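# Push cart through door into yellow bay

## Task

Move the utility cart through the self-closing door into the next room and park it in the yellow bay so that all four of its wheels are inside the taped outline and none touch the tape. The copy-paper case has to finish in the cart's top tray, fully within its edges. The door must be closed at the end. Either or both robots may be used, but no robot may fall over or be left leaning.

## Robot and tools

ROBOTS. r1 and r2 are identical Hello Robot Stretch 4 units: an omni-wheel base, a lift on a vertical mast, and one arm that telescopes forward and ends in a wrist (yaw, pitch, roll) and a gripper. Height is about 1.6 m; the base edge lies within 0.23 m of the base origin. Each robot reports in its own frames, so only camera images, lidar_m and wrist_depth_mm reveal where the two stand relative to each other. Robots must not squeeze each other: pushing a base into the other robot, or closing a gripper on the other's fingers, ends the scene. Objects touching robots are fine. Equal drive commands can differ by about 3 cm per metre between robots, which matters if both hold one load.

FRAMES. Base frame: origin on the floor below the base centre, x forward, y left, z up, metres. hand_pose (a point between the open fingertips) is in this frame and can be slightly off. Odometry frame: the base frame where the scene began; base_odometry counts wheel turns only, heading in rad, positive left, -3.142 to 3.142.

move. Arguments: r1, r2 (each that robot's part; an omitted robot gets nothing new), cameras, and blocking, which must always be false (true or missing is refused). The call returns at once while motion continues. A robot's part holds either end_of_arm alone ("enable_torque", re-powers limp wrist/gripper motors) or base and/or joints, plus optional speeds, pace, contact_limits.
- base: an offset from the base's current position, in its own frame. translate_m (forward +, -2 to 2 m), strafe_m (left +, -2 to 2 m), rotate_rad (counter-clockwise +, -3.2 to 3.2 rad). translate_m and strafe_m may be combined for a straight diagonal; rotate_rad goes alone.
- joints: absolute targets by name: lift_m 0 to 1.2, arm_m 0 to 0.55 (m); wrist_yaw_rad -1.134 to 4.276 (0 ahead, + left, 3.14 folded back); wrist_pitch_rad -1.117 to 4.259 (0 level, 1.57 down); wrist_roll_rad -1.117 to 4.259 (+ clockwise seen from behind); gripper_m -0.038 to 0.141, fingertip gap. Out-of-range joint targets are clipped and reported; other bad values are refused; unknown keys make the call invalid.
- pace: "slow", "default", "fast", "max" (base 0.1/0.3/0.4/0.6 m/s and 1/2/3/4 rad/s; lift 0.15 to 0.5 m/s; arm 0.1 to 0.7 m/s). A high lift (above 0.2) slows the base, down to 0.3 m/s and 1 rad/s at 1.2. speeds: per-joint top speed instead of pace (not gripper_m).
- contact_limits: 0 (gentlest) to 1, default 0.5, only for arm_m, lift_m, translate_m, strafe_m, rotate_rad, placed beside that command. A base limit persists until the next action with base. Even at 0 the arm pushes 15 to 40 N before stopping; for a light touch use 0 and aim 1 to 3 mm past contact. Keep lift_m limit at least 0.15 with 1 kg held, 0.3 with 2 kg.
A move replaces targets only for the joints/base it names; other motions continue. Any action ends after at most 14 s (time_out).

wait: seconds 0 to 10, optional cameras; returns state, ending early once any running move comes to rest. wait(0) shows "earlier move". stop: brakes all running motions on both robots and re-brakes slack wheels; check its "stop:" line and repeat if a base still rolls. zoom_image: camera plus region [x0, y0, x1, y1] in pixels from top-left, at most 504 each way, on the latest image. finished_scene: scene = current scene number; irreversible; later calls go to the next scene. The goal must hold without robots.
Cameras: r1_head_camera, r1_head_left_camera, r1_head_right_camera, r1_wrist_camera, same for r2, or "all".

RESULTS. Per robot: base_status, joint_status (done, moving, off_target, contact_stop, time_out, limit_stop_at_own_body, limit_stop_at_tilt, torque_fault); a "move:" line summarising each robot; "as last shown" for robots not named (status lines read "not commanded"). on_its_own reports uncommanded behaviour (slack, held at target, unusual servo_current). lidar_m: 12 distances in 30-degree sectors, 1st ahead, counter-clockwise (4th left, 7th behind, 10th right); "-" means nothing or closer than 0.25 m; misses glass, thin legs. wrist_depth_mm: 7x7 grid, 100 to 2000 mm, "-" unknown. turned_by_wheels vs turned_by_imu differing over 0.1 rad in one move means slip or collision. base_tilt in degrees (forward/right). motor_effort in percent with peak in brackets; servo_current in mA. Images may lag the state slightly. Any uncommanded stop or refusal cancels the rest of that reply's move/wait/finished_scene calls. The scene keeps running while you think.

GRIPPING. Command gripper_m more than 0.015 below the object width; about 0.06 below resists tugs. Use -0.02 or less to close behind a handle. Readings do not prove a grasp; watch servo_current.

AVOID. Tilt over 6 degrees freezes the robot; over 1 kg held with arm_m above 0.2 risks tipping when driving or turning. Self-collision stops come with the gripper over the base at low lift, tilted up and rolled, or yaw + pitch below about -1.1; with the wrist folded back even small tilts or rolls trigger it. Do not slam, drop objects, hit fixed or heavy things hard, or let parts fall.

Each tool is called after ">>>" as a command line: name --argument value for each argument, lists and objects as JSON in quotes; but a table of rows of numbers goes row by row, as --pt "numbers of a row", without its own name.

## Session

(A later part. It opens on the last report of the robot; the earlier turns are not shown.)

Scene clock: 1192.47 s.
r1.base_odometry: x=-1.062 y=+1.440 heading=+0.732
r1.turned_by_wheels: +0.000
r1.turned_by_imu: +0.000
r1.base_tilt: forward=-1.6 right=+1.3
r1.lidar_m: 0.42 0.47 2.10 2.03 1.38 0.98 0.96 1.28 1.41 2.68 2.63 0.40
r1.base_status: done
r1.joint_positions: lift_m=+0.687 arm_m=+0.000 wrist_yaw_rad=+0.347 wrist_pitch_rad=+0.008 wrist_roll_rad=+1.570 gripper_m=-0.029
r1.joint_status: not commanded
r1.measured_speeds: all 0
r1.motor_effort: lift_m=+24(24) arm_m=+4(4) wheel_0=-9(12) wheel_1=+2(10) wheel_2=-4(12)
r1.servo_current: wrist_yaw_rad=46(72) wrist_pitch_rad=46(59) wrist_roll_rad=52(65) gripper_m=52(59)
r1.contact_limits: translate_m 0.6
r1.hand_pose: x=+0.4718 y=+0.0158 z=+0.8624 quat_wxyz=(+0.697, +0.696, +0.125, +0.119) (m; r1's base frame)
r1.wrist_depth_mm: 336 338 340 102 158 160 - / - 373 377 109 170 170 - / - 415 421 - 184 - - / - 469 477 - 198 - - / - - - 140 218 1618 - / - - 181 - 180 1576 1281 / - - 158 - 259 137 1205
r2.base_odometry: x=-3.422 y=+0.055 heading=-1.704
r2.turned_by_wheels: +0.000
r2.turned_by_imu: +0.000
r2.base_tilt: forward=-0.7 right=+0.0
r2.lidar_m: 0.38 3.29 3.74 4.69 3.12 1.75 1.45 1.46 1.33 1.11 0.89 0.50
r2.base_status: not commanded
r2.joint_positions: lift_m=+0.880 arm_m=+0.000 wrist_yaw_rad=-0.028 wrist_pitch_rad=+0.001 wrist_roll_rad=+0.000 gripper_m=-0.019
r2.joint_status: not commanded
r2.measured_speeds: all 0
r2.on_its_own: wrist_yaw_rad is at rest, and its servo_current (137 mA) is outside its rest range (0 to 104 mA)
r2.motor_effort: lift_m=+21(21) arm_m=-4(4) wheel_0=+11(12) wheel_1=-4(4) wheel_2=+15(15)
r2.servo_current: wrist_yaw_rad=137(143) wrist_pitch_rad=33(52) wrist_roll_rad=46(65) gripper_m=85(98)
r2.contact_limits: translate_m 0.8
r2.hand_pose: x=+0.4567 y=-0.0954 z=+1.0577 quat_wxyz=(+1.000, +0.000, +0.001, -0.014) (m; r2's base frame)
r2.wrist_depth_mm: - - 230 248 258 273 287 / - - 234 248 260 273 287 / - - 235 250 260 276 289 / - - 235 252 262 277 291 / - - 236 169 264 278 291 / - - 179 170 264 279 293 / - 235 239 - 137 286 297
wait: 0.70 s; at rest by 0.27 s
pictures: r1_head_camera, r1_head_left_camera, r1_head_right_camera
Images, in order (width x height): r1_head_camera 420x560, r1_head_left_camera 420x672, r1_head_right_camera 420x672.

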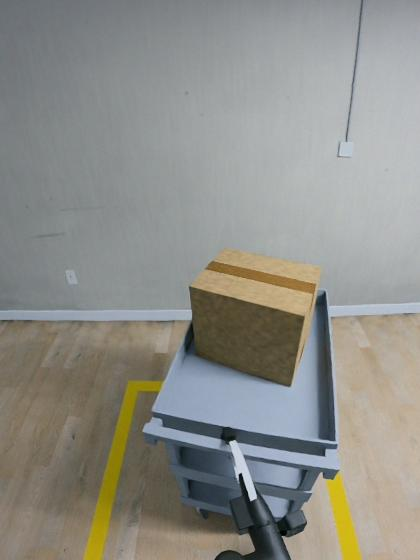

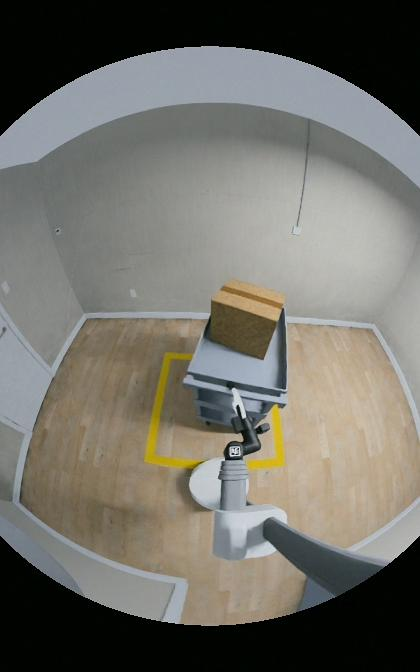

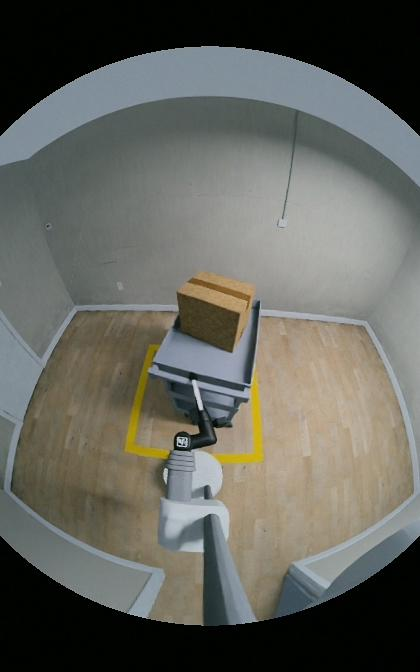

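>>> move --blocking false --r1 '{"joints":{"gripper_m":0.1}}'

>>> wait --seconds 3

>>> move --blocking false --r1 '{"base":{"translate_m":-0.32,"strafe_m":-0.1},"pace":"slow"}'

>>> wait --seconds 6

>>> wait --seconds 0.7 --cameras '["r1_head_left_camera","r1_head_camera","r1_head_right_camera","r1_wrist_camera"]'

>>> zoom_image --camera "r1_head_camera" --region '[40, 260, 380, 560]'

Scene clock: 1220.30 s.
move: r1 moving
r1.base_odometry: x=-1.062 y=+1.440 heading=+0.732
r1.turned_by_wheels: +0.000
r1.turned_by_imu: +0.000
r1.base_tilt: forward=-1.6 right=+1.3
r1.lidar_m: 0.43 0.45 2.09 2.02 1.38 0.98 0.97 1.27 1.38 2.68 2.62 0.39
r1.base_status: not commanded
r1.joint_positions: lift_m=+0.687 arm_m=+0.000 wrist_yaw_rad=+0.347 wrist_pitch_rad=+0.008 wrist_roll_rad=+1.570 gripper_m=-0.004
r1.joint_status: gripper_m moving
r1.measured_speeds: translate_m=+0.000 strafe_m=+0.000 rotate_rad=+0.001 lift_m=+0.000 arm_m=+0.000 wrist_yaw_rad=+0.000 wrist_pitch_rad=+0.000 wrist_roll_rad=+0.000
r1.motor_effort: lift_m=+24(24) arm_m=+4(4) wheel_0=-8(9) wheel_1=+2(2) wheel_2=-4(4)
r1.servo_current: wrist_yaw_rad=59(72) wrist_pitch_rad=52(59) wrist_roll_rad=46(59) gripper_m=85(85)
r1.contact_limits: translate_m 0.6
r1.hand_pose: x=+0.4718 y=+0.0158 z=+0.8624 quat_wxyz=(+0.697, +0.696, +0.125, +0.119) (m; r1's base frame)
r1.wrist_depth_mm: 336 340 342 104 162 161 - / - 377 377 111 173 173 - / - 418 424 - 186 - - / - 477 480 131 202 - - / - - - 143 220 1618 - / - - 183 188 185 1576 1281 / - - 164 135 178 1430 1229
r2.base_odometry: x=-3.422 y=+0.055 heading=-1.704
r2.turned_by_wheels: +0.000
r2.turned_by_imu: +0.000
r2.base_tilt: forward=-0.7 right=+0.0
r2.lidar_m: 0.38 3.28 3.78 4.71 3.10 1.77 1.46 1.45 1.33 1.12 0.86 0.52
r2.base_status: not commanded
r2.joint_positions: lift_m=+0.880 arm_m=+0.000 wrist_yaw_rad=-0.028 wrist_pitch_rad=+0.001 wrist_roll_rad=+0.000 gripper_m=-0.019
r2.joint_status: not commanded
r2.measured_speeds: all 0
r2.motor_effort: lift_m=+21(21) arm_m=-3(4) wheel_0=+11(11) wheel_1=-3(4) wheel_2=+15(15)
r2.servo_current: wrist_yaw_rad=124(143) wrist_pitch_rad=39(52) wrist_roll_rad=59(59) gripper_m=91(91)
r2.contact_limits: translate_m 0.8
r2.hand_pose: x=+0.4567 y=-0.0954 z=+1.0577 quat_wxyz=(+1.000, +0.000, +0.001, -0.014) (m; r2's base frame)
r2.wrist_depth_mm: - - 231 248 258 273 286 / - - 233 249 260 274 289 / - - 235 250 260 276 289 / - - 235 251 263 278 291 / - - 235 168 265 279 291 / - - 179 169 264 279 294 / - 235 239 - 136 287 297
pictures: none

Scene clock: 1221.80 s.
earlier move: r1 done
r1.base_odometry: x=-1.062 y=+1.440 heading=+0.732
r1.turned_by_wheels: +0.000
r1.turned_by_imu: +0.000
r1.base_tilt: forward=-1.6 right=+1.3
r1.lidar_m: 0.42 0.46 2.07 2.02 1.38 0.99 0.96 1.27 1.39 2.69 2.61 0.38
r1.base_status: not commanded
r1.joint_positions: lift_m=+0.687 arm_m=+0.000 wrist_yaw_rad=+0.347 wrist_pitch_rad=+0.005 wrist_roll_rad=+1.570 gripper_m=+0.100
r1.joint_status: all done
r1.measured_speeds: all 0
r1.motor_effort: lift_m=+22(24) arm_m=+4(4) wheel_0=-5(9) wheel_1=+2(2) wheel_2=-2(4)
r1.servo_current: wrist_yaw_rad=39(72) wrist_pitch_rad=52(59) wrist_roll_rad=39(72) gripper_m=39(91)
r1.contact_limits: translate_m 0.6
r1.hand_pose: x=+0.4718 y=+0.0160 z=+0.8633 quat_wxyz=(+0.697, +0.696, +0.124, +0.120) (m; r1's base frame)
r1.wrist_depth_mm: 345 351 351 105 166 164 - / - 387 392 115 177 178 - / - 433 439 122 192 - - / - 496 504 139 211 - - / - - - 151 231 1576 - / - 189 196 168 197 1618 1308 / - 144 - 144 304 347 1138
r2.base_odometry: x=-3.422 y=+0.055 heading=-1.704
r2.turned_by_wheels: +0.000
r2.turned_by_imu: +0.000
r2.base_tilt: forward=-0.7 right=+0.1
r2.lidar_m: 0.40 3.30 3.76 4.69 3.14 1.76 1.45 1.47 1.35 1.11 0.87 0.51
r2.base_status: not commanded
r2.joint_positions: lift_m=+0.880 arm_m=+0.000 wrist_yaw_rad=-0.028 wrist_pitch_rad=+0.001 wrist_roll_rad=+0.000 gripper_m=-0.019
r2.joint_status: not commanded
r2.measured_speeds: all 0
r2.on_its_own: wrist_yaw_rad is at rest, and its servo_current (124 mA) is outside its rest range (0 to 104 mA)
r2.motor_effort: lift_m=+21(21) arm_m=-3(4) wheel_0=+11(11) wheel_1=-3(4) wheel_2=+15(15)
r2.servo_current: wrist_yaw_rad=124(143) wrist_pitch_rad=39(52) wrist_roll_rad=46(59) gripper_m=91(98)
r2.contact_limits: translate_m 0.8
r2.hand_pose: x=+0.4567 y=-0.0954 z=+1.0577 quat_wxyz=(+1.000, +0.000, +0.001, -0.014) (m; r2's base frame)
r2.wrist_depth_mm: - - 231 248 259 273 286 / - - 233 249 259 273 287 / - - 234 249 260 276 289 / - - 235 250 262 278 290 / - - 236 169 265 279 293 / - - 180 169 264 281 294 / - 235 239 - 137 287 296
wait: 1.50 of 3 s (r1 has come to rest)
pictures: none

Scene clock: 1222.30 s.
move: r1 moving
r1.base_odometry: x=-1.068 y=+1.429 heading=+0.732
r1.turned_by_wheels: +0.000
r1.turned_by_imu: +0.000
r1.base_tilt: forward=-1.6 right=+1.3
r1.lidar_m: 0.40 0.47 2.12 2.02 1.38 1.00 0.95 1.24 1.38 2.68 2.59 0.41
r1.base_status: translate_m moving; strafe_m moving
r1.joint_positions: lift_m=+0.687 arm_m=+0.000 wrist_yaw_rad=+0.347 wrist_pitch_rad=+0.005 wrist_roll_rad=+1.570 gripper_m=+0.100
r1.joint_status: not commanded
r1.measured_speeds: translate_m=-0.048 strafe_m=-0.015 rotate_rad=+0.000 lift_m=+0.000 arm_m=+0.000 wrist_yaw_rad=+0.000 wrist_pitch_rad=+0.000 wrist_roll_rad=+0.000
r1.motor_effort: lift_m=+22(22) arm_m=+4(4) wheel_0=-5(6) wheel_1=-4(6) wheel_2=+7(7)
r1.servo_current: wrist_yaw_rad=65(65) wrist_pitch_rad=46(59) wrist_roll_rad=59(59) gripper_m=46(46)
r1.hand_pose: x=+0.4718 y=+0.0160 z=+0.8633 quat_wxyz=(+0.697, +0.696, +0.124, +0.120) (m; r1's base frame)
r1.wrist_depth_mm: - 357 359 117 173 173 - / - 394 399 122 186 - - / - 442 449 - 202 - - / - 504 517 154 221 - - / - - - 163 244 1661 - / - 190 196 182 193 1576 1308 / - 145 - 144 347 353 368
r2.base_odometry: x=-3.422 y=+0.055 heading=-1.704
r2.turned_by_wheels: +0.000
r2.turned_by_imu: +0.000
r2.base_tilt: forward=-0.7 right=+0.0
r2.lidar_m: 0.39 3.28 3.75 4.70 3.10 1.72 1.48 1.46 1.30 1.11 0.91 0.51
r2.base_status: not commanded
r2.joint_positions: lift_m=+0.880 arm_m=+0.000 wrist_yaw_rad=-0.028 wrist_pitch_rad=+0.001 wrist_roll_rad=+0.000 gripper_m=-0.019
r2.joint_status: not commanded
r2.measured_speeds: all 0
r2.motor_effort: lift_m=+21(21) arm_m=-4(4) wheel_0=+11(11) wheel_1=-4(4) wheel_2=+15(15)
r2.servo_current: wrist_yaw_rad=137(143) wrist_pitch_rad=39(46) wrist_roll_rad=52(52) gripper_m=91(91)
r2.contact_limits: translate_m 0.8
r2.hand_pose: x=+0.4567 y=-0.0954 z=+1.0577 quat_wxyz=(+1.000, +0.000, +0.001, -0.014) (m; r2's base frame)
r2.wrist_depth_mm: - - 231 248 258 273 287 / - - 232 249 259 274 289 / - - 234 250 260 276 287 / - - 235 251 262 276 290 / - - 236 168 265 277 291 / - - 179 169 265 281 294 / - 235 239 - 136 285 297
pictures: none

Scene clock: 1226.40 s.
earlier move: r1 done
r1.base_odometry: x=-1.233 y=+1.152 heading=+0.732
r1.turned_by_wheels: +0.000
r1.turned_by_imu: -0.001
r1.base_tilt: forward=-1.5 right=+1.3
r1.lidar_m: 0.68 0.78 2.23 2.13 0.93 0.70 - 0.98 0.97 2.55 2.67 2.19
r1.base_status: done
r1.joint_positions: lift_m=+0.687 arm_m=+0.000 wrist_yaw_rad=+0.347 wrist_pitch_rad=+0.005 wrist_roll_rad=+1.570 gripper_m=+0.100
r1.joint_status: not commanded
r1.measured_speeds: all 0
r1.motor_effort: lift_m=+22(22) arm_m=+4(4) wheel_0=-3(7) wheel_1=-4(7) wheel_2=+2(7)
r1.servo_current: wrist_yaw_rad=39(78) wrist_pitch_rad=46(59) wrist_roll_rad=39(65) gripper_m=46(52)
r1.hand_pose: x=+0.4718 y=+0.0160 z=+0.8633 quat_wxyz=(+0.697, +0.696, +0.124, +0.120) (m; r1's base frame)
r1.wrist_depth_mm: - - 768 469 442 445 - / - - 676 473 1042 - - / - - 741 512 1060 - 517 / - - 854 564 - - 564 / - - - 609 - 741 1138 / - - 214 - 193 1464 1281 / - - - 144 - 1756 1308
r2.base_odometry: x=-3.422 y=+0.055 heading=-1.704
r2.turned_by_wheels: +0.000
r2.turned_by_imu: +0.001
r2.base_tilt: forward=-0.7 right=+0.1
r2.lidar_m: 0.39 3.26 3.74 4.71 3.08 1.76 1.46 1.45 1.30 1.11 0.89 0.50
r2.base_status: not commanded
r2.joint_positions: lift_m=+0.880 arm_m=+0.000 wrist_yaw_rad=-0.028 wrist_pitch_rad=+0.001 wrist_roll_rad=+0.000 gripper_m=-0.019
r2.joint_status: not commanded
r2.measured_speeds: all 0
r2.on_its_own: wrist_yaw_rad is at rest, and its servo_current (143 mA) is outside its rest range (0 to 104 mA)
r2.motor_effort: lift_m=+21(21) arm_m=-3(4) wheel_0=+11(12) wheel_1=-4(4) wheel_2=+15(15)
r2.servo_current: wrist_yaw_rad=143(150) wrist_pitch_rad=39(46) wrist_roll_rad=33(59) gripper_m=91(98)
r2.contact_limits: translate_m 0.8
r2.hand_pose: x=+0.4567 y=-0.0954 z=+1.0577 quat_wxyz=(+1.000, +0.000, +0.001, -0.014) (m; r2's base frame)
r2.wrist_depth_mm: - - 230 248 259 273 286 / - - 233 249 260 274 287 / - - 234 249 262 276 289 / - - 235 251 263 278 293 / - - 236 169 264 278 291 / - - 179 169 264 281 294 / - 235 239 - 136 286 296
wait: 4.10 of 6 s (r1 has come to rest)
pictures: none

Scene clock: 1227.10 s.
r1.base_odometry: x=-1.233 y=+1.152 heading=+0.732
r1.turned_by_wheels: +0.000
r1.turned_by_imu: +0.000
r1.base_tilt: forward=-1.6 right=+1.3
r1.lidar_m: 0.69 0.78 2.22 2.13 0.94 0.72 - 1.00 0.95 2.54 2.67 2.21
r1.base_status: done
r1.joint_positions: lift_m=+0.687 arm_m=+0.000 wrist_yaw_rad=+0.347 wrist_pitch_rad=+0.005 wrist_roll_rad=+1.570 gripper_m=+0.100
r1.joint_status: not commanded
r1.measured_speeds: all 0
r1.motor_effort: lift_m=+22(22) arm_m=+4(4) wheel_0=-3(7) wheel_1=-4(7) wheel_2=+2(7)
r1.servo_current: wrist_yaw_rad=65(78) wrist_pitch_rad=46(59) wrist_roll_rad=52(65) gripper_m=39(52)
r1.hand_pose: x=+0.4718 y=+0.0160 z=+0.8633 quat_wxyz=(+0.697, +0.696, +0.124, +0.120) (m; r1's base frame)
r1.wrist_depth_mm: - - 750 469 442 439 - / - - 683 473 1060 - - / - - 741 512 1060 - 517 / - - 842 564 - - 569 / - - - 615 - 741 1138 / - - 216 - 193 1499 1255 / - - - 144 - 1808 1255
r2.base_odometry: x=-3.422 y=+0.055 heading=-1.704
r2.turned_by_wheels: +0.000
r2.turned_by_imu: +0.000
r2.base_tilt: forward=-0.7 right=+0.0
r2.lidar_m: 0.39 3.31 3.76 4.69 3.10 1.72 1.46 1.44 1.34 1.12 0.88 0.50
r2.base_status: not commanded
r2.joint_positions: lift_m=+0.880 arm_m=+0.000 wrist_yaw_rad=-0.028 wrist_pitch_rad=+0.001 wrist_roll_rad=+0.000 gripper_m=-0.019
r2.joint_status: not commanded
r2.measured_speeds: all 0
r2.on_its_own: wrist_yaw_rad is at rest, and its servo_current (150 mA) is outside its rest range (0 to 104 mA)
r2.motor_effort: lift_m=+21(21) arm_m=-3(4) wheel_0=+11(12) wheel_1=-4(4) wheel_2=+15(15)
r2.servo_current: wrist_yaw_rad=150(150) wrist_pitch_rad=39(46) wrist_roll_rad=52(59) gripper_m=85(98)
r2.contact_limits: translate_m 0.8
r2.hand_pose: x=+0.4567 y=-0.0954 z=+1.0577 quat_wxyz=(+1.000, +0.000, +0.001, -0.014) (m; r2's base frame)
r2.wrist_depth_mm: - - 231 248 259 274 287 / - - 233 249 260 274 289 / - - 234 250 262 277 290 / - - 235 250 263 278 291 / - - 236 169 265 277 291 / - - 180 169 265 281 293 / - 234 238 - 136 286 297
wait: 0.70 s; at rest by 0.27 s
pictures: r1_head_camera, r1_head_left_camera, r1_head_right_camera, r1_wrist_camera
Images, in order (width x height): r1_head_camera 420x560, r1_head_left_camera 420x672, r1_head_right_camera 420x672, r1_wrist_camera 616x392.

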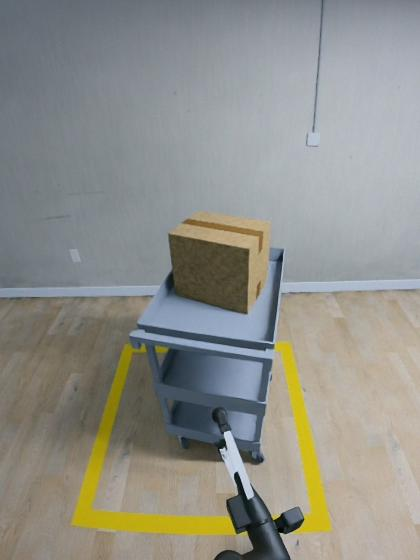

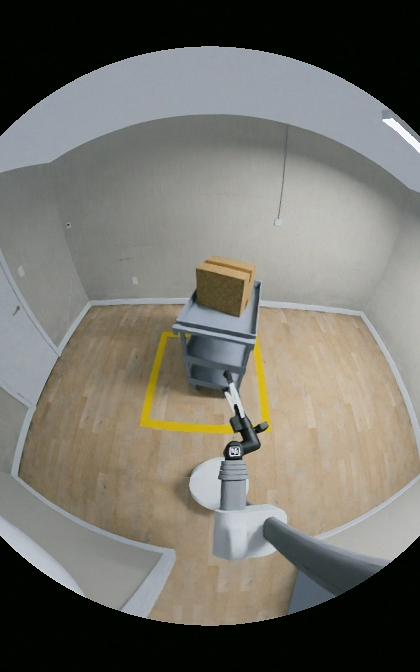

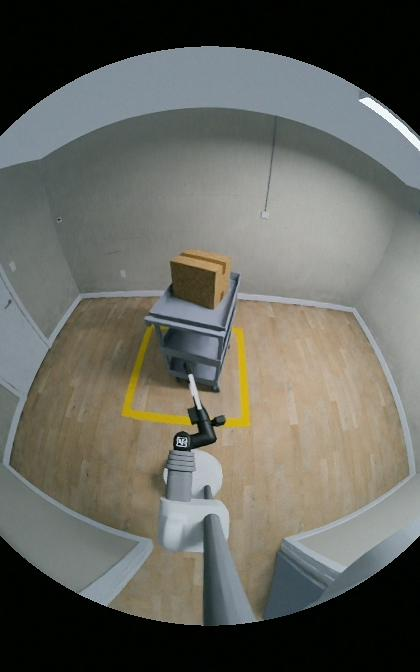

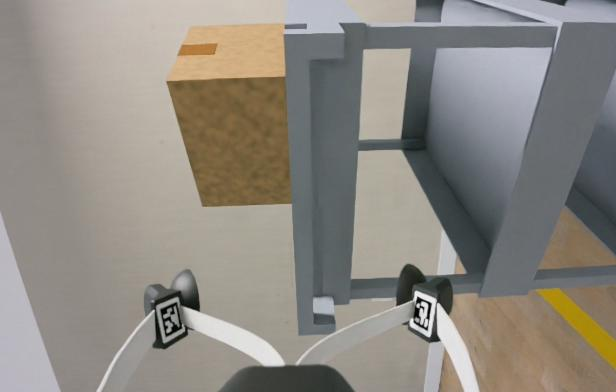

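Scaled by 1.482 from the camera's 420x560 image, which has a finer 600x800 frame.

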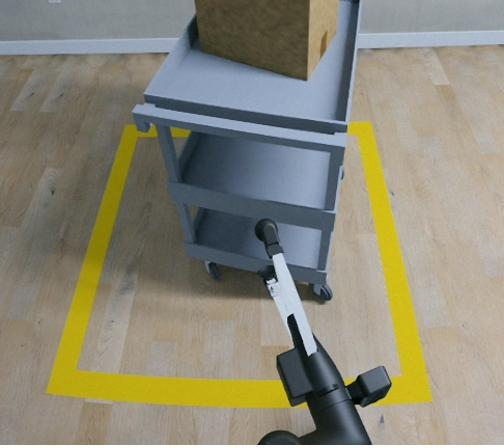

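>>> zoom_image --camera "r1_head_camera" --region '[230, 320, 330, 480]'

>>> zoom_image --camera "r1_head_right_camera" --region '[110, 230, 270, 440]'

Scaled by 3.150 from the camera's 420x560 image, which has a finer 600x800 frame.

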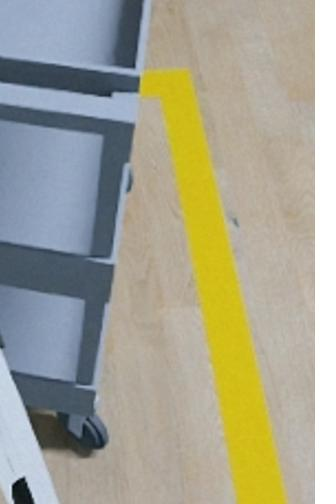

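Scaled by 2.400 from the camera's 420x672 image, which has a finer 600x960 frame.

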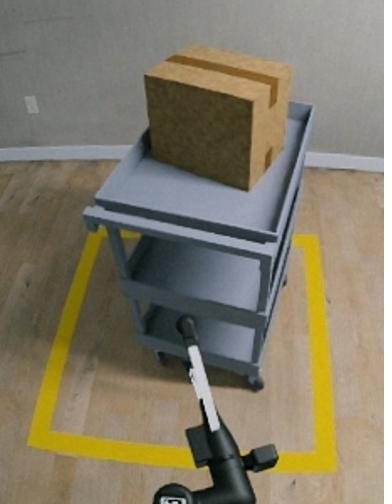

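>>> move --blocking false --r1 '{"joints":{"gripper_m":0.0}}' --r2 '{"base":{"translate_m":0.08,"strafe_m":0.02},"pace":"slow","contact_limits":{"translate_m":0.8}}'

>>> wait --seconds 2

>>> wait --seconds 1.2

>>> move --blocking false --r2 '{"base":{"translate_m":0.351,"strafe_m":0.145},"joints":{"wrist_yaw_rad":-0.38},"speeds":{"wrist_yaw_rad":0.085},"pace":"slow","contact_limits":{"translate_m":0.8}}'

>>> wait --seconds 5

>>> wait --seconds 1 --cameras '["r2_head_camera","r2_wrist_camera"]'

Scene clock: 1245.23 s.
move: r1 moving; r2 moving
r1.base_odometry: x=-1.233 y=+1.152 heading=+0.732
r1.turned_by_wheels: +0.000
r1.turned_by_imu: +0.000
r1.base_tilt: forward=-1.6 right=+1.2
r1.lidar_m: 0.67 0.77 2.23 2.09 0.93 0.70 - 0.98 0.95 2.57 2.66 2.22
r1.base_status: not commanded
r1.joint_positions: lift_m=+0.687 arm_m=+0.000 wrist_yaw_rad=+0.347 wrist_pitch_rad=+0.005 wrist_roll_rad=+1.570 gripper_m=+0.084
r1.joint_status: gripper_m moving
r1.measured_speeds: all 0
r1.motor_effort: lift_m=+22(22) arm_m=+4(4) wheel_0=-4(4) wheel_1=-4(4) wheel_2=+2(2)
r1.servo_current: wrist_yaw_rad=33(65) wrist_pitch_rad=59(59) wrist_roll_rad=46(78) gripper_m=104(104)
r1.hand_pose: x=+0.4718 y=+0.0160 z=+0.8633 quat_wxyz=(+0.697, +0.696, +0.124, +0.120) (m; r1's base frame)
r1.wrist_depth_mm: - - 759 469 445 445 - / - - 668 469 1042 - - / - - 741 517 1098 - 512 / - - 842 559 - - 569 / - - - 615 - 741 1118 / - - 211 - 194 1499 1281 / - - - 150 - 1756 1255
r2.base_odometry: x=-3.421 y=+0.042 heading=-1.702
r2.turned_by_wheels: +0.002
r2.turned_by_imu: +0.003
r2.base_tilt: forward=-0.7 right=+0.0
r2.lidar_m: 0.38 3.29 3.76 4.70 3.12 1.75 1.47 1.46 1.32 1.12 0.84 0.52
r2.base_status: translate_m moving; strafe_m moving
r2.joint_positions: lift_m=+0.880 arm_m=+0.000 wrist_yaw_rad=-0.028 wrist_pitch_rad=+0.001 wrist_roll_rad=+0.000 gripper_m=-0.019
r2.joint_status: not commanded
r2.measured_speeds: translate_m=+0.048 strafe_m=+0.012 rotate_rad=-0.002 lift_m=+0.000 arm_m=+0.000 wrist_yaw_rad=+0.000 wrist_pitch_rad=+0.000 wrist_roll_rad=+0.000
r2.motor_effort: lift_m=+21(21) arm_m=-4(4) wheel_0=+21(23) wheel_1=+10(10) wheel_2=+1(12)
r2.servo_current: wrist_yaw_rad=124(137) wrist_pitch_rad=39(46) wrist_roll_rad=39(52) gripper_m=85(91)
r2.contact_limits: translate_m 0.8
r2.hand_pose: x=+0.4567 y=-0.0954 z=+1.0577 quat_wxyz=(+1.000, +0.000, +0.001, -0.014) (m; r2's base frame)
r2.wrist_depth_mm: - - 231 247 257 270 283 / - - 234 248 258 271 283 / - - 234 249 260 273 286 / - - 236 250 260 274 289 / - - 236 169 264 276 289 / - - 178 169 260 278 289 / - 235 239 - 136 283 293
pictures: none

Scene clock: 1246.53 s.
earlier move: r1 done; r2 moving
r1.base_odometry: x=-1.233 y=+1.152 heading=+0.732
r1.turned_by_wheels: +0.000
r1.turned_by_imu: +0.000
r1.base_tilt: forward=-1.6 right=+1.3
r1.lidar_m: 0.67 0.78 2.23 2.13 0.91 0.70 - 0.99 0.96 2.55 2.68 2.23
r1.base_status: not commanded
r1.joint_positions: lift_m=+0.687 arm_m=+0.000 wrist_yaw_rad=+0.347 wrist_pitch_rad=+0.005 wrist_roll_rad=+1.570 gripper_m=+0.001
r1.joint_status: all done
r1.measured_speeds: all 0
r1.motor_effort: lift_m=+22(22) arm_m=+4(4) wheel_0=-4(4) wheel_1=-4(4) wheel_2=+1(2)
r1.servo_current: wrist_yaw_rad=33(65) wrist_pitch_rad=52(59) wrist_roll_rad=65(78) gripper_m=52(124)
r1.hand_pose: x=+0.4718 y=+0.0160 z=+0.8633 quat_wxyz=(+0.697, +0.696, +0.124, +0.120) (m; r1's base frame)
r1.wrist_depth_mm: - - 750 469 449 445 - / - - 668 473 1060 - - / - - 750 512 1078 - 512 / - - 842 569 - - 564 / - - - 609 - 741 1138 / - - 214 203 181 1661 1255 / - - 187 183 146 1576 1281
r2.base_odometry: x=-3.413 y=-0.027 heading=-1.702
r2.turned_by_wheels: +0.000
r2.turned_by_imu: +0.002
r2.base_tilt: forward=-0.6 right=+0.1
r2.lidar_m: 0.42 3.20 3.67 4.71 3.27 1.83 1.51 1.54 1.31 1.09 0.80 0.49
r2.base_status: translate_m moving; strafe_m moving
r2.joint_positions: lift_m=+0.880 arm_m=+0.000 wrist_yaw_rad=-0.028 wrist_pitch_rad=+0.001 wrist_roll_rad=+0.000 gripper_m=-0.019
r2.joint_status: not commanded
r2.measured_speeds: translate_m=+0.001 strafe_m=+0.000 rotate_rad=+0.000 lift_m=+0.000 arm_m=+0.000 wrist_yaw_rad=+0.000 wrist_pitch_rad=+0.000 wrist_roll_rad=+0.000
r2.motor_effort: lift_m=+21(21) arm_m=-3(4) wheel_0=+16(23) wheel_1=+6(10) wheel_2=+5(12)
r2.servo_current: wrist_yaw_rad=143(143) wrist_pitch_rad=46(46) wrist_roll_rad=39(59) gripper_m=85(91)
r2.contact_limits: translate_m 0.8
r2.hand_pose: x=+0.4567 y=-0.0954 z=+1.0577 quat_wxyz=(+1.000, +0.000, +0.001, -0.014) (m; r2's base frame)
r2.wrist_depth_mm: - - 236 244 250 257 263 / - - 237 246 251 258 264 / - - 238 246 252 259 266 / - - 239 248 253 260 267 / - - 240 168 255 262 267 / - - 178 169 255 264 270 / - - 244 - 255 267 272
wait: 1.30 of 2 s (r1 has come to rest)
pictures: none

Scene clock: 1246.80 s.
earlier move: r2 done
r1.base_odometry: x=-1.233 y=+1.152 heading=+0.732
r1.turned_by_wheels: +0.000
r1.turned_by_imu: +0.000
r1.base_tilt: forward=-1.6 right=+1.3
r1.lidar_m: 0.69 0.78 2.21 2.14 0.93 0.70 - 0.99 0.96 2.53 2.65 2.23
r1.base_status: not commanded
r1.joint_positions: lift_m=+0.687 arm_m=+0.000 wrist_yaw_rad=+0.347 wrist_pitch_rad=+0.005 wrist_roll_rad=+1.570 gripper_m=+0.001
r1.joint_status: all done
r1.measured_speeds: all 0
r1.motor_effort: lift_m=+22(22) arm_m=+4(4) wheel_0=-3(4) wheel_1=-4(4) wheel_2=+2(2)
r1.servo_current: wrist_yaw_rad=59(65) wrist_pitch_rad=46(59) wrist_roll_rad=52(78) gripper_m=46(124)
r1.hand_pose: x=+0.4718 y=+0.0160 z=+0.8633 quat_wxyz=(+0.697, +0.696, +0.124, +0.120) (m; r1's base frame)
r1.wrist_depth_mm: - - 750 466 445 445 - / - - 676 473 1042 - - / - - 741 517 1078 - 512 / - - 842 559 - - 569 / - - - 603 - 750 1118 / - - 214 203 180 1661 1255 / - - 188 183 145 1576 1281
r2.base_odometry: x=-3.413 y=-0.027 heading=-1.702
r2.turned_by_wheels: +0.000
r2.turned_by_imu: +0.000
r2.base_tilt: forward=-0.6 right=+0.0
r2.lidar_m: 0.39 3.21 3.67 4.70 3.24 1.83 1.55 1.56 1.30 1.11 0.77 0.50
r2.base_status: done
r2.joint_positions: lift_m=+0.880 arm_m=+0.000 wrist_yaw_rad=-0.028 wrist_pitch_rad=+0.001 wrist_roll_rad=+0.000 gripper_m=-0.019
r2.joint_status: not commanded
r2.measured_speeds: all 0
r2.on_its_own: wrist_yaw_rad is at rest, and its servo_current (130 mA) is outside its rest range (0 to 104 mA)
r2.motor_effort: lift_m=+21(21) arm_m=-3(4) wheel_0=+18(23) wheel_1=+6(10) wheel_2=+6(12)
r2.servo_current: wrist_yaw_rad=130(143) wrist_pitch_rad=46(46) wrist_roll_rad=46(59) gripper_m=85(91)
r2.contact_limits: translate_m 0.8
r2.hand_pose: x=+0.4567 y=-0.0954 z=+1.0577 quat_wxyz=(+1.000, +0.000, +0.001, -0.014) (m; r2's base frame)
r2.wrist_depth_mm: - - 235 244 250 257 264 / - - 236 246 251 258 264 / - - 238 247 253 259 265 / - - 238 248 253 260 267 / - - 240 169 255 262 267 / - - 177 170 254 264 270 / - - 242 - 256 268 272
wait: 0.27 of 1.2 s (r2 has come to rest)
pictures: none

Scene clock: 1247.30 s.
move: r2 moving
r1: as last shown
r1.lidar_m: 0.68 0.79 2.20 2.14 0.94 0.69 - 0.98 0.95 2.53 2.70 2.24
r1.motor_effort: lift_m=+22(22) arm_m=+4(4) wheel_0=-4(4) wheel_1=-4(4) wheel_2=+2(2)
r1.servo_current: wrist_yaw_rad=46(59) wrist_pitch_rad=52(52) wrist_roll_rad=52(52) gripper_m=52(52)
r1.wrist_depth_mm: - - 750 473 442 442 - / - - 676 473 1025 - - / - - 741 512 1078 - 512 / - - 842 564 - - 569 / - - - 609 - 750 1098 / - - 215 202 181 1661 1255 / - - 187 183 146 1576 1281
r2.base_odometry: x=-3.409 y=-0.040 heading=-1.700
r2.turned_by_wheels: +0.002
r2.turned_by_imu: +0.002
r2.base_tilt: forward=-0.7 right=+0.0
r2.lidar_m: 0.39 3.19 3.65 4.69 3.24 1.86 1.55 1.53 1.34 1.14 0.78 0.48
r2.base_status: translate_m moving; strafe_m moving
r2.joint_positions: lift_m=+0.880 arm_m=+0.000 wrist_yaw_rad=-0.034 wrist_pitch_rad=+0.001 wrist_roll_rad=+0.000 gripper_m=-0.019
r2.joint_status: wrist_yaw_rad moving
r2.measured_speeds: translate_m=+0.049 strafe_m=+0.020 rotate_rad=+0.001 lift_m=+0.000 arm_m=+0.000 wrist_yaw_rad=-0.074 wrist_pitch_rad=+0.000 wrist_roll_rad=+0.000
r2.motor_effort: lift_m=+21(21) arm_m=-4(4) wheel_0=+19(20) wheel_1=+8(10) wheel_2=+1(4)
r2.servo_current: wrist_yaw_rad=605(605) wrist_pitch_rad=39(46) wrist_roll_rad=52(59) gripper_m=85(91)
r2.contact_limits: translate_m 0.8
r2.hand_pose: x=+0.4561 y=-0.0973 z=+1.0577 quat_wxyz=(+1.000, +0.000, +0.001, -0.017) (m; r2's base frame)
r2.wrist_depth_mm: - - 236 244 249 255 262 / - - 238 245 250 257 263 / - - 238 247 253 258 264 / - - 240 249 253 260 266 / - - 241 168 255 262 266 / - - 174 168 253 263 268 / - - 244 - 254 266 271
pictures: none

Scene clock: 1251.80 s.
earlier move: r2 done
r1.base_odometry: x=-1.233 y=+1.152 heading=+0.732
r1.turned_by_wheels: +0.000
r1.turned_by_imu: +0.000
r1.base_tilt: forward=-1.6 right=+1.3
r1.lidar_m: 0.68 0.80 2.22 2.13 0.90 0.68 1.49 0.97 0.97 2.54 2.70 2.23
r1.base_status: not commanded
r1.joint_positions: lift_m=+0.687 arm_m=+0.000 wrist_yaw_rad=+0.347 wrist_pitch_rad=+0.005 wrist_roll_rad=+1.570 gripper_m=+0.001
r1.joint_status: not commanded
r1.measured_speeds: all 0
r1.motor_effort: lift_m=+22(22) arm_m=+4(4) wheel_0=-3(4) wheel_1=-4(4) wheel_2=+1(2)
r1.servo_current: wrist_yaw_rad=59(72) wrist_pitch_rad=46(59) wrist_roll_rad=52(65) gripper_m=52(52)
r1.hand_pose: x=+0.4718 y=+0.0160 z=+0.8633 quat_wxyz=(+0.697, +0.696, +0.124, +0.120) (m; r1's base frame)
r1.wrist_depth_mm: - - 759 473 442 449 - / - - 676 469 1060 - - / - - 741 517 1078 - 517 / - - 854 564 - - 569 / - - - 615 - 741 1118 / - - 214 203 181 1708 1281 / - - 187 183 146 1576 1255
r2.base_odometry: x=-3.315 y=-0.394 heading=-1.704
r2.turned_by_wheels: -0.004
r2.turned_by_imu: +0.000
r2.base_tilt: forward=-0.6 right=+0.1
r2.lidar_m: 2.26 2.80 3.21 4.67 4.03 2.27 1.91 1.91 1.39 1.12 0.54 0.38
r2.base_status: done
r2.joint_positions: lift_m=+0.880 arm_m=+0.000 wrist_yaw_rad=-0.388 wrist_pitch_rad=+0.001 wrist_roll_rad=+0.000 gripper_m=-0.019
r2.joint_status: all done
r2.measured_speeds: all 0
r2.motor_effort: lift_m=+21(21) arm_m=-3(4) wheel_0=-16(23) wheel_1=+4(10) wheel_2=-8(10)
r2.servo_current: wrist_yaw_rad=52(644) wrist_pitch_rad=46(46) wrist_roll_rad=46(59) gripper_m=98(98)
r2.contact_limits: translate_m 0.8
r2.hand_pose: x=+0.4047 y=-0.1901 z=+1.0577 quat_wxyz=(+0.981, +0.000, +0.001, -0.193) (m; r2's base frame)
r2.wrist_depth_mm: - - 229 165 257 272 287 / - - 230 166 260 274 289 / - - 232 167 260 277 290 / - - 234 168 260 276 291 / - - 234 168 265 278 294 / - - 231 167 182 282 297 / - - 232 - 270 276 298
wait: 4.50 of 5 s (r2 has come to rest)
pictures: none

Scene clock: 1252.80 s.
r1.base_odometry: x=-1.233 y=+1.152 heading=+0.732
r1.turned_by_wheels: +0.000
r1.turned_by_imu: +0.000
r1.base_tilt: forward=-1.6 right=+1.3
r1.lidar_m: 0.67 0.79 2.18 2.13 0.92 0.71 1.46 1.00 0.97 2.52 2.69 2.25
r1.base_status: not commanded
r1.joint_positions: lift_m=+0.687 arm_m=+0.000 wrist_yaw_rad=+0.347 wrist_pitch_rad=+0.005 wrist_roll_rad=+1.570 gripper_m=+0.001
r1.joint_status: not commanded
r1.measured_speeds: all 0
r1.motor_effort: lift_m=+22(22) arm_m=+4(4) wheel_0=-4(4) wheel_1=-4(4) wheel_2=+2(2)
r1.servo_current: wrist_yaw_rad=39(72) wrist_pitch_rad=46(59) wrist_roll_rad=65(65) gripper_m=46(52)
r1.hand_pose: x=+0.4718 y=+0.0160 z=+0.8633 quat_wxyz=(+0.697, +0.696, +0.124, +0.120) (m; r1's base frame)
r1.wrist_depth_mm: - - 768 469 445 442 - / - - 661 469 1042 - - / - - 732 512 1078 - 521 / - - 866 564 - - 569 / - - - 609 - 750 1118 / - - 215 203 181 1618 1281 / - - 188 183 145 1576 1229
r2.base_odometry: x=-3.315 y=-0.394 heading=-1.704
r2.turned_by_wheels: +0.000
r2.turned_by_imu: +0.000
r2.base_tilt: forward=-0.6 right=+0.1
r2.lidar_m: 2.28 2.82 3.25 4.67 4.02 2.28 1.94 1.92 1.38 1.13 0.53 0.36
r2.base_status: done
r2.joint_positions: lift_m=+0.880 arm_m=+0.000 wrist_yaw_rad=-0.388 wrist_pitch_rad=+0.001 wrist_roll_rad=+0.000 gripper_m=-0.019
r2.joint_status: all done
r2.measured_speeds: all 0
r2.motor_effort: lift_m=+21(21) arm_m=-3(4) wheel_0=-16(23) wheel_1=+4(10) wheel_2=-8(10)
r2.servo_current: wrist_yaw_rad=65(644) wrist_pitch_rad=33(46) wrist_roll_rad=46(59) gripper_m=91(98)
r2.contact_limits: translate_m 0.8
r2.hand_pose: x=+0.4047 y=-0.1901 z=+1.0577 quat_wxyz=(+0.981, +0.000, +0.001, -0.193) (m; r2's base frame)
r2.wrist_depth_mm: - - 230 166 257 273 289 / - - 229 167 258 274 289 / - - 232 167 259 276 291 / - - 232 168 260 277 293 / - - 234 168 264 278 294 / - - 231 167 182 282 297 / - - 233 - 268 276 297
wait: 1.00 s; at rest by 0.27 s
pictures: r2_head_camera, r2_wrist_camera
Images, in order (width x height): r2_head_camera 420x560, r2_wrist_camera 616x392.

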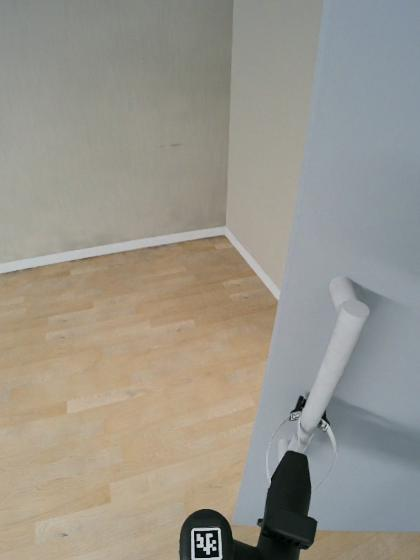

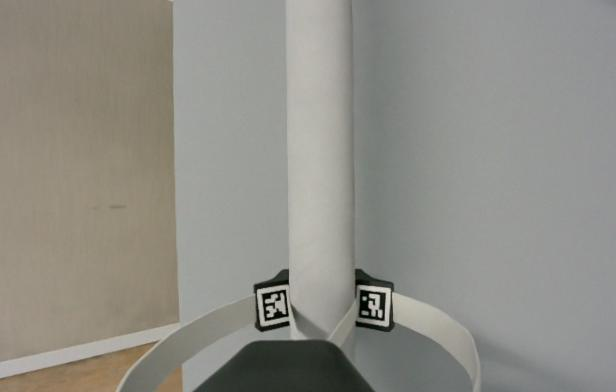

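>>> move --blocking false --r2 '{"base":{"rotate_rad":-0.2},"joints":{"wrist_yaw_rad":-0.09},"speeds":{"wrist_yaw_rad":0.45},"pace":"slow","contact_limits":{"rotate_rad":0.8}}'

>>> wait --seconds 2

>>> move --blocking false --r2 '{"base":{"rotate_rad":-0.2},"joints":{"wrist_yaw_rad":0.22},"speeds":{"wrist_yaw_rad":0.45},"pace":"slow","contact_limits":{"rotate_rad":0.8}}'

>>> wait --seconds 2 --cameras '["r2_head_camera","r2_head_left_camera","r2_head_right_camera"]'

Scene clock: 1268.30 s.
move: r2 moving
r1: as last shown
r1.base_tilt: forward=-1.6 right=+1.2
r1.lidar_m: 0.67 0.79 2.21 2.13 0.90 0.69 1.46 1.01 0.94 2.53 2.69 2.21
r1.motor_effort: lift_m=+22(22) arm_m=+4(4) wheel_0=-3(4) wheel_1=-4(4) wheel_2=+2(2)
r1.servo_current: wrist_yaw_rad=46(72) wrist_pitch_rad=52(52) wrist_roll_rad=46(59) gripper_m=46(52)
r1.wrist_depth_mm: - - 759 466 442 445 - / - - 676 469 1060 - - / - - 741 512 1060 - 517 / - - 854 564 - - 564 / - - - 609 - 741 1138 / - - 214 203 180 1661 1255 / - - 188 183 146 1499 1255
r2.base_odometry: x=-3.315 y=-0.394 heading=-1.826
r2.turned_by_wheels: -0.122
r2.turned_by_imu: -0.119
r2.base_tilt: forward=-0.6 right=+0.0
r2.lidar_m: 0.46 2.82 3.08 4.60 4.63 2.51 1.97 1.91 1.50 1.17 0.63 0.38
r2.base_status: rotate_rad moving
r2.joint_positions: lift_m=+0.880 arm_m=+0.000 wrist_yaw_rad=-0.212 wrist_pitch_rad=+0.001 wrist_roll_rad=+0.000 gripper_m=-0.019
r2.joint_status: wrist_yaw_rad moving
r2.measured_speeds: translate_m=+0.000 strafe_m=+0.002 rotate_rad=-0.418 lift_m=+0.000 arm_m=+0.000 wrist_yaw_rad=+0.532 wrist_pitch_rad=+0.000 wrist_roll_rad=+0.000
r2.motor_effort: lift_m=+21(21) arm_m=-3(4) wheel_0=-7(15) wheel_1=+4(7) wheel_2=+7(7)
r2.servo_current: wrist_yaw_rad=143(351) wrist_pitch_rad=39(46) wrist_roll_rad=52(59) gripper_m=91(91)
r2.contact_limits: rotate_rad 0.8
r2.hand_pose: x=+0.4345 y=-0.1460 z=+1.0577 quat_wxyz=(+0.994, +0.000, +0.001, -0.106) (m; r2's base frame)
r2.wrist_depth_mm: - - 235 163 251 263 271 / - - 236 165 254 264 272 / - - 237 167 254 266 273 / - - 238 166 256 266 276 / - - 240 168 257 267 277 / - - 237 168 181 272 278 / - - 240 - 263 266 282
pictures: none

Scene clock: 1269.00 s.
earlier move: r2 done
r1.base_odometry: x=-1.233 y=+1.152 heading=+0.732
r1.turned_by_wheels: +0.000
r1.turned_by_imu: +0.000
r1.base_tilt: forward=-1.6 right=+1.2
r1.lidar_m: 0.69 0.79 2.21 2.11 0.95 0.71 1.46 0.99 0.98 2.55 2.69 2.23
r1.base_status: not commanded
r1.joint_positions: lift_m=+0.687 arm_m=+0.000 wrist_yaw_rad=+0.347 wrist_pitch_rad=+0.005 wrist_roll_rad=+1.570 gripper_m=+0.001
r1.joint_status: not commanded
r1.measured_speeds: all 0
r1.motor_effort: lift_m=+22(22) arm_m=+4(4) wheel_0=-4(4) wheel_1=-4(4) wheel_2=+1(2)
r1.servo_current: wrist_yaw_rad=46(72) wrist_pitch_rad=46(52) wrist_roll_rad=65(65) gripper_m=52(52)
r1.hand_pose: x=+0.4718 y=+0.0160 z=+0.8633 quat_wxyz=(+0.697, +0.696, +0.124, +0.120) (m; r1's base frame)
r1.wrist_depth_mm: - - 759 466 449 445 - / - - 668 469 1060 - - / - - 741 517 1078 - 517 / - - 842 559 - - 569 / - - - 615 - 750 1138 / - - 214 203 181 1661 1281 / - - 187 183 146 1576 1255
r2.base_odometry: x=-3.315 y=-0.394 heading=-1.903
r2.turned_by_wheels: -0.078
r2.turned_by_imu: -0.075
r2.base_tilt: forward=-0.7 right=+0.1
r2.lidar_m: 0.41 2.82 3.00 4.18 4.65 2.69 1.99 1.92 1.60 1.19 0.70 0.39
r2.base_status: done
r2.joint_positions: lift_m=+0.880 arm_m=+0.000 wrist_yaw_rad=-0.094 wrist_pitch_rad=+0.001 wrist_roll_rad=+0.000 gripper_m=-0.019
r2.joint_status: all done
r2.measured_speeds: all 0
r2.motor_effort: lift_m=+21(21) arm_m=+0(4) wheel_0=-4(15) wheel_1=+1(7) wheel_2=+10(12)
r2.servo_current: wrist_yaw_rad=52(351) wrist_pitch_rad=39(46) wrist_roll_rad=46(59) gripper_m=91(91)
r2.contact_limits: rotate_rad 0.8
r2.hand_pose: x=+0.4497 y=-0.1142 z=+1.0577 quat_wxyz=(+0.999, +0.000, +0.001, -0.047) (m; r2's base frame)
r2.wrist_depth_mm: - - 238 163 248 254 258 / - - 240 165 250 256 260 / - - 241 167 252 258 262 / - - 243 166 252 258 264 / - - 244 170 254 259 265 / - - 185 171 179 262 266 / - - 245 - 257 264 267
wait: 0.70 of 2 s (r2 has come to rest)
pictures: none

Scene clock: 1269.50 s.
move: r2 moving
r1: as last shown
r1.base_tilt: forward=-1.6 right=+1.3
r1.lidar_m: 0.68 0.81 2.22 2.13 0.93 0.69 1.44 0.99 0.94 2.55 2.68 2.24
r1.motor_effort: lift_m=+22(22) arm_m=+4(4) wheel_0=-3(4) wheel_1=-4(4) wheel_2=+1(2)
r1.servo_current: wrist_yaw_rad=52(59) wrist_pitch_rad=46(52) wrist_roll_rad=46(65) gripper_m=46(52)
r1.wrist_depth_mm: - - 768 469 445 449 - / - - 668 473 1042 - - / - - 732 517 1078 - 512 / - - 854 559 - - 569 / - - - 615 - 741 1138 / - - 216 202 181 1756 1281 / - - 188 184 146 1618 1229
r2.base_odometry: x=-3.315 y=-0.394 heading=-2.026
r2.turned_by_wheels: -0.123
r2.turned_by_imu: -0.120
r2.base_tilt: forward=-0.7 right=+0.1
r2.lidar_m: 0.40 2.81 2.90 3.69 4.63 3.04 2.07 1.91 1.82 1.23 0.81 0.52
r2.base_status: rotate_rad moving
r2.joint_positions: lift_m=+0.880 arm_m=+0.000 wrist_yaw_rad=+0.095 wrist_pitch_rad=+0.001 wrist_roll_rad=+0.000 gripper_m=-0.019
r2.joint_status: wrist_yaw_rad moving
r2.measured_speeds: translate_m=-0.002 strafe_m=+0.001 rotate_rad=-0.406 lift_m=+0.000 arm_m=+0.000 wrist_yaw_rad=+0.489 wrist_pitch_rad=+0.000 wrist_roll_rad=+0.000
r2.motor_effort: lift_m=+21(21) arm_m=+2(3) wheel_0=+2(8) wheel_1=+3(6) wheel_2=+12(13)
r2.servo_current: wrist_yaw_rad=78(111) wrist_pitch_rad=39(39) wrist_roll_rad=33(52) gripper_m=85(91)
r2.contact_limits: rotate_rad 0.8
r2.hand_pose: x=+0.4663 y=-0.0598 z=+1.0577 quat_wxyz=(+0.999, +0.000, +0.001, +0.047) (m; r2's base frame)
r2.wrist_depth_mm: - - 242 164 242 243 - / - - 244 165 245 245 244 / - - 245 166 245 246 246 / - - 246 167 247 247 248 / - - 248 168 248 250 249 / - - 187 170 180 250 250 / - - 250 - 252 - 252
pictures: none

Scene clock: 1270.17 s.
earlier move: r2 done
r1.base_odometry: x=-1.233 y=+1.152 heading=+0.732
r1.turned_by_wheels: +0.000
r1.turned_by_imu: +0.000
r1.base_tilt: forward=-1.6 right=+1.3
r1.lidar_m: 0.69 0.76 2.21 2.14 0.91 0.70 1.42 0.98 0.98 2.54 2.67 2.22
r1.base_status: not commanded
r1.joint_positions: lift_m=+0.687 arm_m=+0.000 wrist_yaw_rad=+0.347 wrist_pitch_rad=+0.005 wrist_roll_rad=+1.570 gripper_m=+0.001
r1.joint_status: not commanded
r1.measured_speeds: all 0
r1.motor_effort: lift_m=+22(22) arm_m=+4(4) wheel_0=-3(4) wheel_1=-4(4) wheel_2=+1(2)
r1.servo_current: wrist_yaw_rad=46(65) wrist_pitch_rad=39(52) wrist_roll_rad=39(65) gripper_m=46(52)
r1.hand_pose: x=+0.4718 y=+0.0160 z=+0.8633 quat_wxyz=(+0.697, +0.696, +0.124, +0.120) (m; r1's base frame)
r1.wrist_depth_mm: - - 759 462 442 449 - / - - 661 473 1025 - - / - - 741 512 1098 - 512 / - - 854 564 - - 564 / - - - 609 - 741 1118 / - - 214 203 181 1708 1255 / - - 187 183 146 1576 1255
r2.base_odometry: x=-3.315 y=-0.395 heading=-2.102
r2.turned_by_wheels: -0.076
r2.turned_by_imu: -0.074
r2.base_tilt: forward=-0.6 right=+0.1
r2.lidar_m: 0.40 2.80 2.87 3.53 4.64 3.28 2.10 1.89 1.95 1.25 0.89 0.53
r2.base_status: done
r2.joint_positions: lift_m=+0.880 arm_m=+0.000 wrist_yaw_rad=+0.219 wrist_pitch_rad=+0.001 wrist_roll_rad=+0.000 gripper_m=-0.019
r2.joint_status: all done
r2.measured_speeds: all 0
r2.motor_effort: lift_m=+20(21) arm_m=-3(4) wheel_0=+3(8) wheel_1=+3(6) wheel_2=+12(13)
r2.servo_current: wrist_yaw_rad=52(111) wrist_pitch_rad=46(46) wrist_roll_rad=52(59) gripper_m=91(91)
r2.contact_limits: rotate_rad 0.8
r2.hand_pose: x=+0.4714 y=-0.0225 z=+1.0577 quat_wxyz=(+0.994, +0.000, +0.001, +0.110) (m; r2's base frame)
r2.wrist_depth_mm: - - 247 164 240 237 236 / - - 247 166 241 238 236 / - - 248 167 241 238 236 / - - 249 167 243 241 238 / - - 251 168 246 242 240 / - - 187 169 181 244 242 / - - 254 - 248 243 242
wait: 0.67 of 2 s (r2 has come to rest)
pictures: r2_head_camera, r2_head_left_camera, r2_head_right_camera
Images, in order (width x height): r2_head_camera 420x560, r2_head_left_camera 420x672, r2_head_right_camera 420x672.

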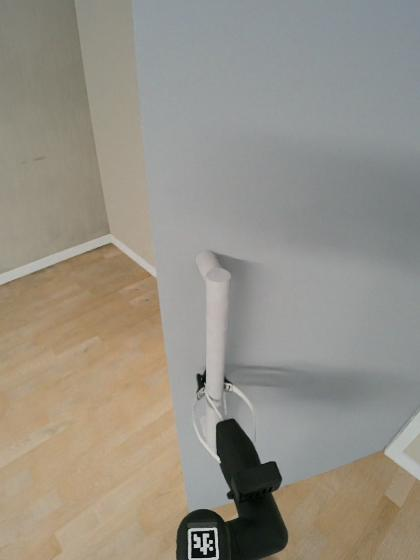

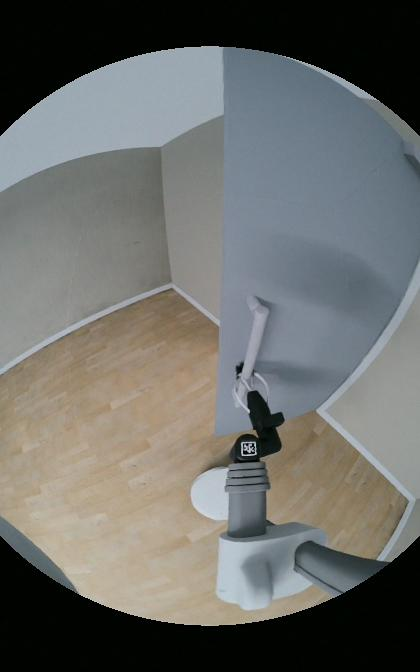

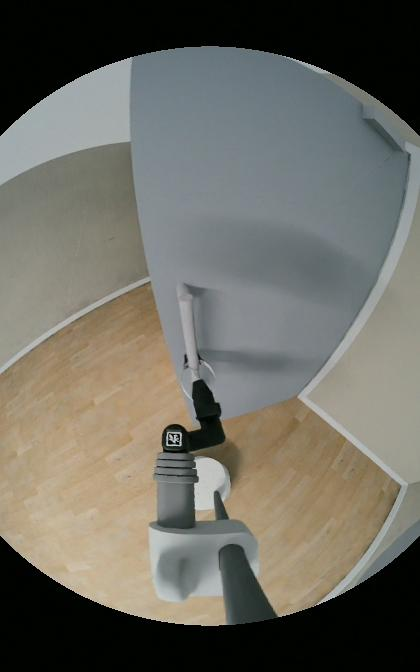

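>>> move --blocking false --r2 '{"base":{"translate_m":0.25,"strafe_m":0.145},"joints":{"wrist_yaw_rad":-0.09},"speeds":{"wrist_yaw_rad":0.11},"pace":"slow","contact_limits":{"translate_m":0.8}}'

>>> wait --seconds 4

>>> wait --seconds 0.5 --cameras '["r2_head_camera","r2_head_right_camera"]'

Scene clock: 1275.77 s.
move: r2 moving
r1: as last shown
r1.lidar_m: 0.70 0.80 2.20 2.14 0.93 0.70 1.43 0.99 0.95 2.55 2.67 2.23
r1.servo_current: wrist_yaw_rad=39(65) wrist_pitch_rad=46(52) wrist_roll_rad=52(59) gripper_m=46(52)
r1.wrist_depth_mm: - - 759 469 439 445 - / - - 668 473 1060 - - / - - 741 512 1078 - 517 / - - 854 564 - - 564 / - - - 609 - 741 1118 / - - 215 202 181 1661 1281 / - - 187 183 145 1576 1281
r2.base_odometry: x=-3.315 y=-0.409 heading=-2.101
r2.turned_by_wheels: +0.000
r2.turned_by_imu: +0.001
r2.base_tilt: forward=-0.7 right=+0.1
r2.lidar_m: 0.39 2.82 2.82 3.51 4.65 3.36 2.16 1.92 1.95 1.26 0.86 0.52
r2.base_status: translate_m moving; strafe_m moving
r2.joint_positions: lift_m=+0.880 arm_m=+0.000 wrist_yaw_rad=+0.188 wrist_pitch_rad=+0.001 wrist_roll_rad=+0.000 gripper_m=-0.019
r2.joint_status: wrist_yaw_rad moving
r2.measured_speeds: translate_m=+0.049 strafe_m=+0.028 rotate_rad=+0.003 lift_m=+0.000 arm_m=+0.000 wrist_yaw_rad=-0.086 wrist_pitch_rad=+0.000 wrist_roll_rad=+0.000
r2.motor_effort: lift_m=+21(21) arm_m=-3(4) wheel_0=-2(5) wheel_1=+7(8) wheel_2=-2(10)
r2.servo_current: wrist_yaw_rad=98(111) wrist_pitch_rad=39(46) wrist_roll_rad=39(52) gripper_m=85(91)
r2.contact_limits: translate_m 0.8
r2.hand_pose: x=+0.4706 y=-0.0320 z=+1.0577 quat_wxyz=(+0.996, +0.000, +0.001, +0.094) (m; r2's base frame)
r2.wrist_depth_mm: - - 244 163 240 237 236 / - - 246 167 242 239 236 / - - 247 165 244 241 238 / - - 248 168 244 241 241 / - - 249 167 245 243 242 / - - 188 168 183 244 243 / - - 254 - 246 244 244
pictures: none

Scene clock: 1279.30 s.
earlier move: r2 done
r1.base_odometry: x=-1.233 y=+1.152 heading=+0.732
r1.turned_by_wheels: +0.000
r1.turned_by_imu: +0.000
r1.base_tilt: forward=-1.6 right=+1.2
r1.lidar_m: 0.68 0.81 2.22 2.13 0.93 0.71 1.24 1.00 0.95 2.55 2.67 2.22
r1.base_status: not commanded
r1.joint_positions: lift_m=+0.687 arm_m=+0.000 wrist_yaw_rad=+0.347 wrist_pitch_rad=+0.005 wrist_roll_rad=+1.570 gripper_m=+0.001
r1.joint_status: not commanded
r1.measured_speeds: all 0
r1.motor_effort: lift_m=+22(22) arm_m=+4(4) wheel_0=-3(4) wheel_1=-3(4) wheel_2=+2(2)
r1.servo_current: wrist_yaw_rad=46(72) wrist_pitch_rad=46(52) wrist_roll_rad=65(65) gripper_m=46(59)
r1.hand_pose: x=+0.4718 y=+0.0160 z=+0.8633 quat_wxyz=(+0.697, +0.696, +0.124, +0.120) (m; r1's base frame)
r1.wrist_depth_mm: - - 750 466 445 442 - / - - 668 473 1008 - - / - - 741 512 1078 - 521 / - - 854 564 - - 564 / - - - 615 - 741 1118 / - - 216 203 181 1661 1255 / - - 189 184 146 1537 1281
r2.base_odometry: x=-3.317 y=-0.683 heading=-2.103
r2.turned_by_wheels: -0.002
r2.turned_by_imu: -0.003
r2.base_tilt: forward=-0.6 right=+0.1
r2.lidar_m: 0.46 2.55 2.57 3.19 4.71 3.85 2.44 2.20 1.92 1.22 0.64 0.40
r2.base_status: done
r2.joint_positions: lift_m=+0.880 arm_m=+0.000 wrist_yaw_rad=-0.102 wrist_pitch_rad=+0.001 wrist_roll_rad=+0.000 gripper_m=-0.019
r2.joint_status: all done
r2.measured_speeds: all 0
r2.motor_effort: lift_m=+21(21) arm_m=-4(4) wheel_0=-17(20) wheel_1=+1(9) wheel_2=-7(10)
r2.servo_current: wrist_yaw_rad=85(150) wrist_pitch_rad=46(46) wrist_roll_rad=46(59) gripper_m=91(91)
r2.contact_limits: translate_m 0.8
r2.hand_pose: x=+0.4489 y=-0.1163 z=+1.0577 quat_wxyz=(+0.999, +0.000, +0.001, -0.051) (m; r2's base frame)
r2.wrist_depth_mm: - - 236 164 246 250 254 / - - 236 165 246 251 255 / - - 238 166 248 253 257 / - - 240 167 249 254 259 / - - 242 168 251 255 260 / - - 241 169 179 256 262 / - - 243 - 254 256 263
wait: 3.53 of 4 s (r2 has come to rest)
pictures: none

Scene clock: 1279.80 s.
r1.base_odometry: x=-1.233 y=+1.152 heading=+0.732
r1.turned_by_wheels: +0.000
r1.turned_by_imu: +0.000
r1.base_tilt: forward=-1.6 right=+1.3
r1.lidar_m: 0.67 0.77 2.22 2.12 0.90 0.69 1.22 1.00 0.96 2.52 2.66 2.21
r1.base_status: not commanded
r1.joint_positions: lift_m=+0.687 arm_m=+0.000 wrist_yaw_rad=+0.347 wrist_pitch_rad=+0.005 wrist_roll_rad=+1.570 gripper_m=+0.001
r1.joint_status: not commanded
r1.measured_speeds: all 0
r1.motor_effort: lift_m=+22(22) arm_m=+4(4) wheel_0=-3(4) wheel_1=-4(4) wheel_2=+1(2)
r1.servo_current: wrist_yaw_rad=39(72) wrist_pitch_rad=46(52) wrist_roll_rad=59(65) gripper_m=46(59)
r1.hand_pose: x=+0.4718 y=+0.0160 z=+0.8633 quat_wxyz=(+0.697, +0.696, +0.124, +0.120) (m; r1's base frame)
r1.wrist_depth_mm: - - 759 469 442 445 - / - - 676 473 1042 - - / - - 750 512 1078 - 517 / - - 842 569 - - 564 / - - - 609 - 750 1138 / - - 215 203 181 1618 1255 / - - 187 184 146 1576 1281
r2.base_odometry: x=-3.317 y=-0.683 heading=-2.103
r2.turned_by_wheels: +0.000
r2.turned_by_imu: +0.000
r2.base_tilt: forward=-0.6 right=+0.2
r2.lidar_m: 0.45 2.53 2.56 3.16 4.68 3.86 2.44 2.22 1.96 1.23 0.66 0.39
r2.base_status: done
r2.joint_positions: lift_m=+0.880 arm_m=+0.000 wrist_yaw_rad=-0.102 wrist_pitch_rad=+0.001 wrist_roll_rad=+0.000 gripper_m=-0.019
r2.joint_status: all done
r2.measured_speeds: all 0
r2.motor_effort: lift_m=+21(21) arm_m=-3(4) wheel_0=-16(20) wheel_1=+1(9) wheel_2=-7(10)
r2.servo_current: wrist_yaw_rad=78(150) wrist_pitch_rad=39(46) wrist_roll_rad=39(59) gripper_m=85(91)
r2.contact_limits: translate_m 0.8
r2.hand_pose: x=+0.4489 y=-0.1163 z=+1.0577 quat_wxyz=(+0.999, +0.000, +0.001, -0.051) (m; r2's base frame)
r2.wrist_depth_mm: - - 236 164 245 250 253 / - - 237 165 247 250 254 / - - 237 167 247 253 256 / - - 240 167 249 255 258 / - - 242 168 251 255 259 / - - 240 168 178 256 262 / - - 243 - 254 256 263
wait: 0.50 s; at rest by 0.27 s
pictures: r2_head_camera, r2_head_right_camera
Images, in order (width x height): r2_head_camera 420x560, r2_head_right_camera 420x672.

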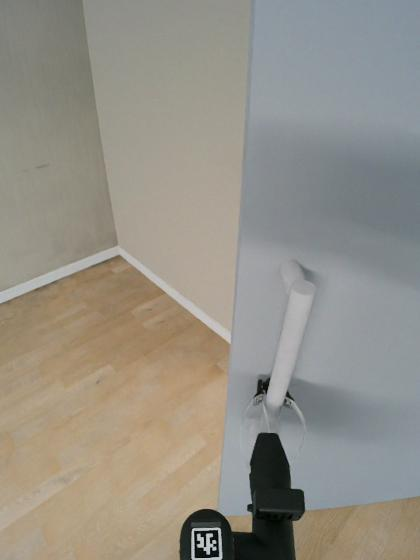

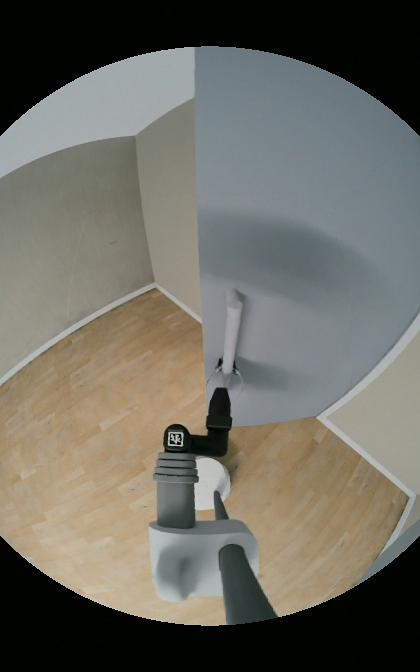

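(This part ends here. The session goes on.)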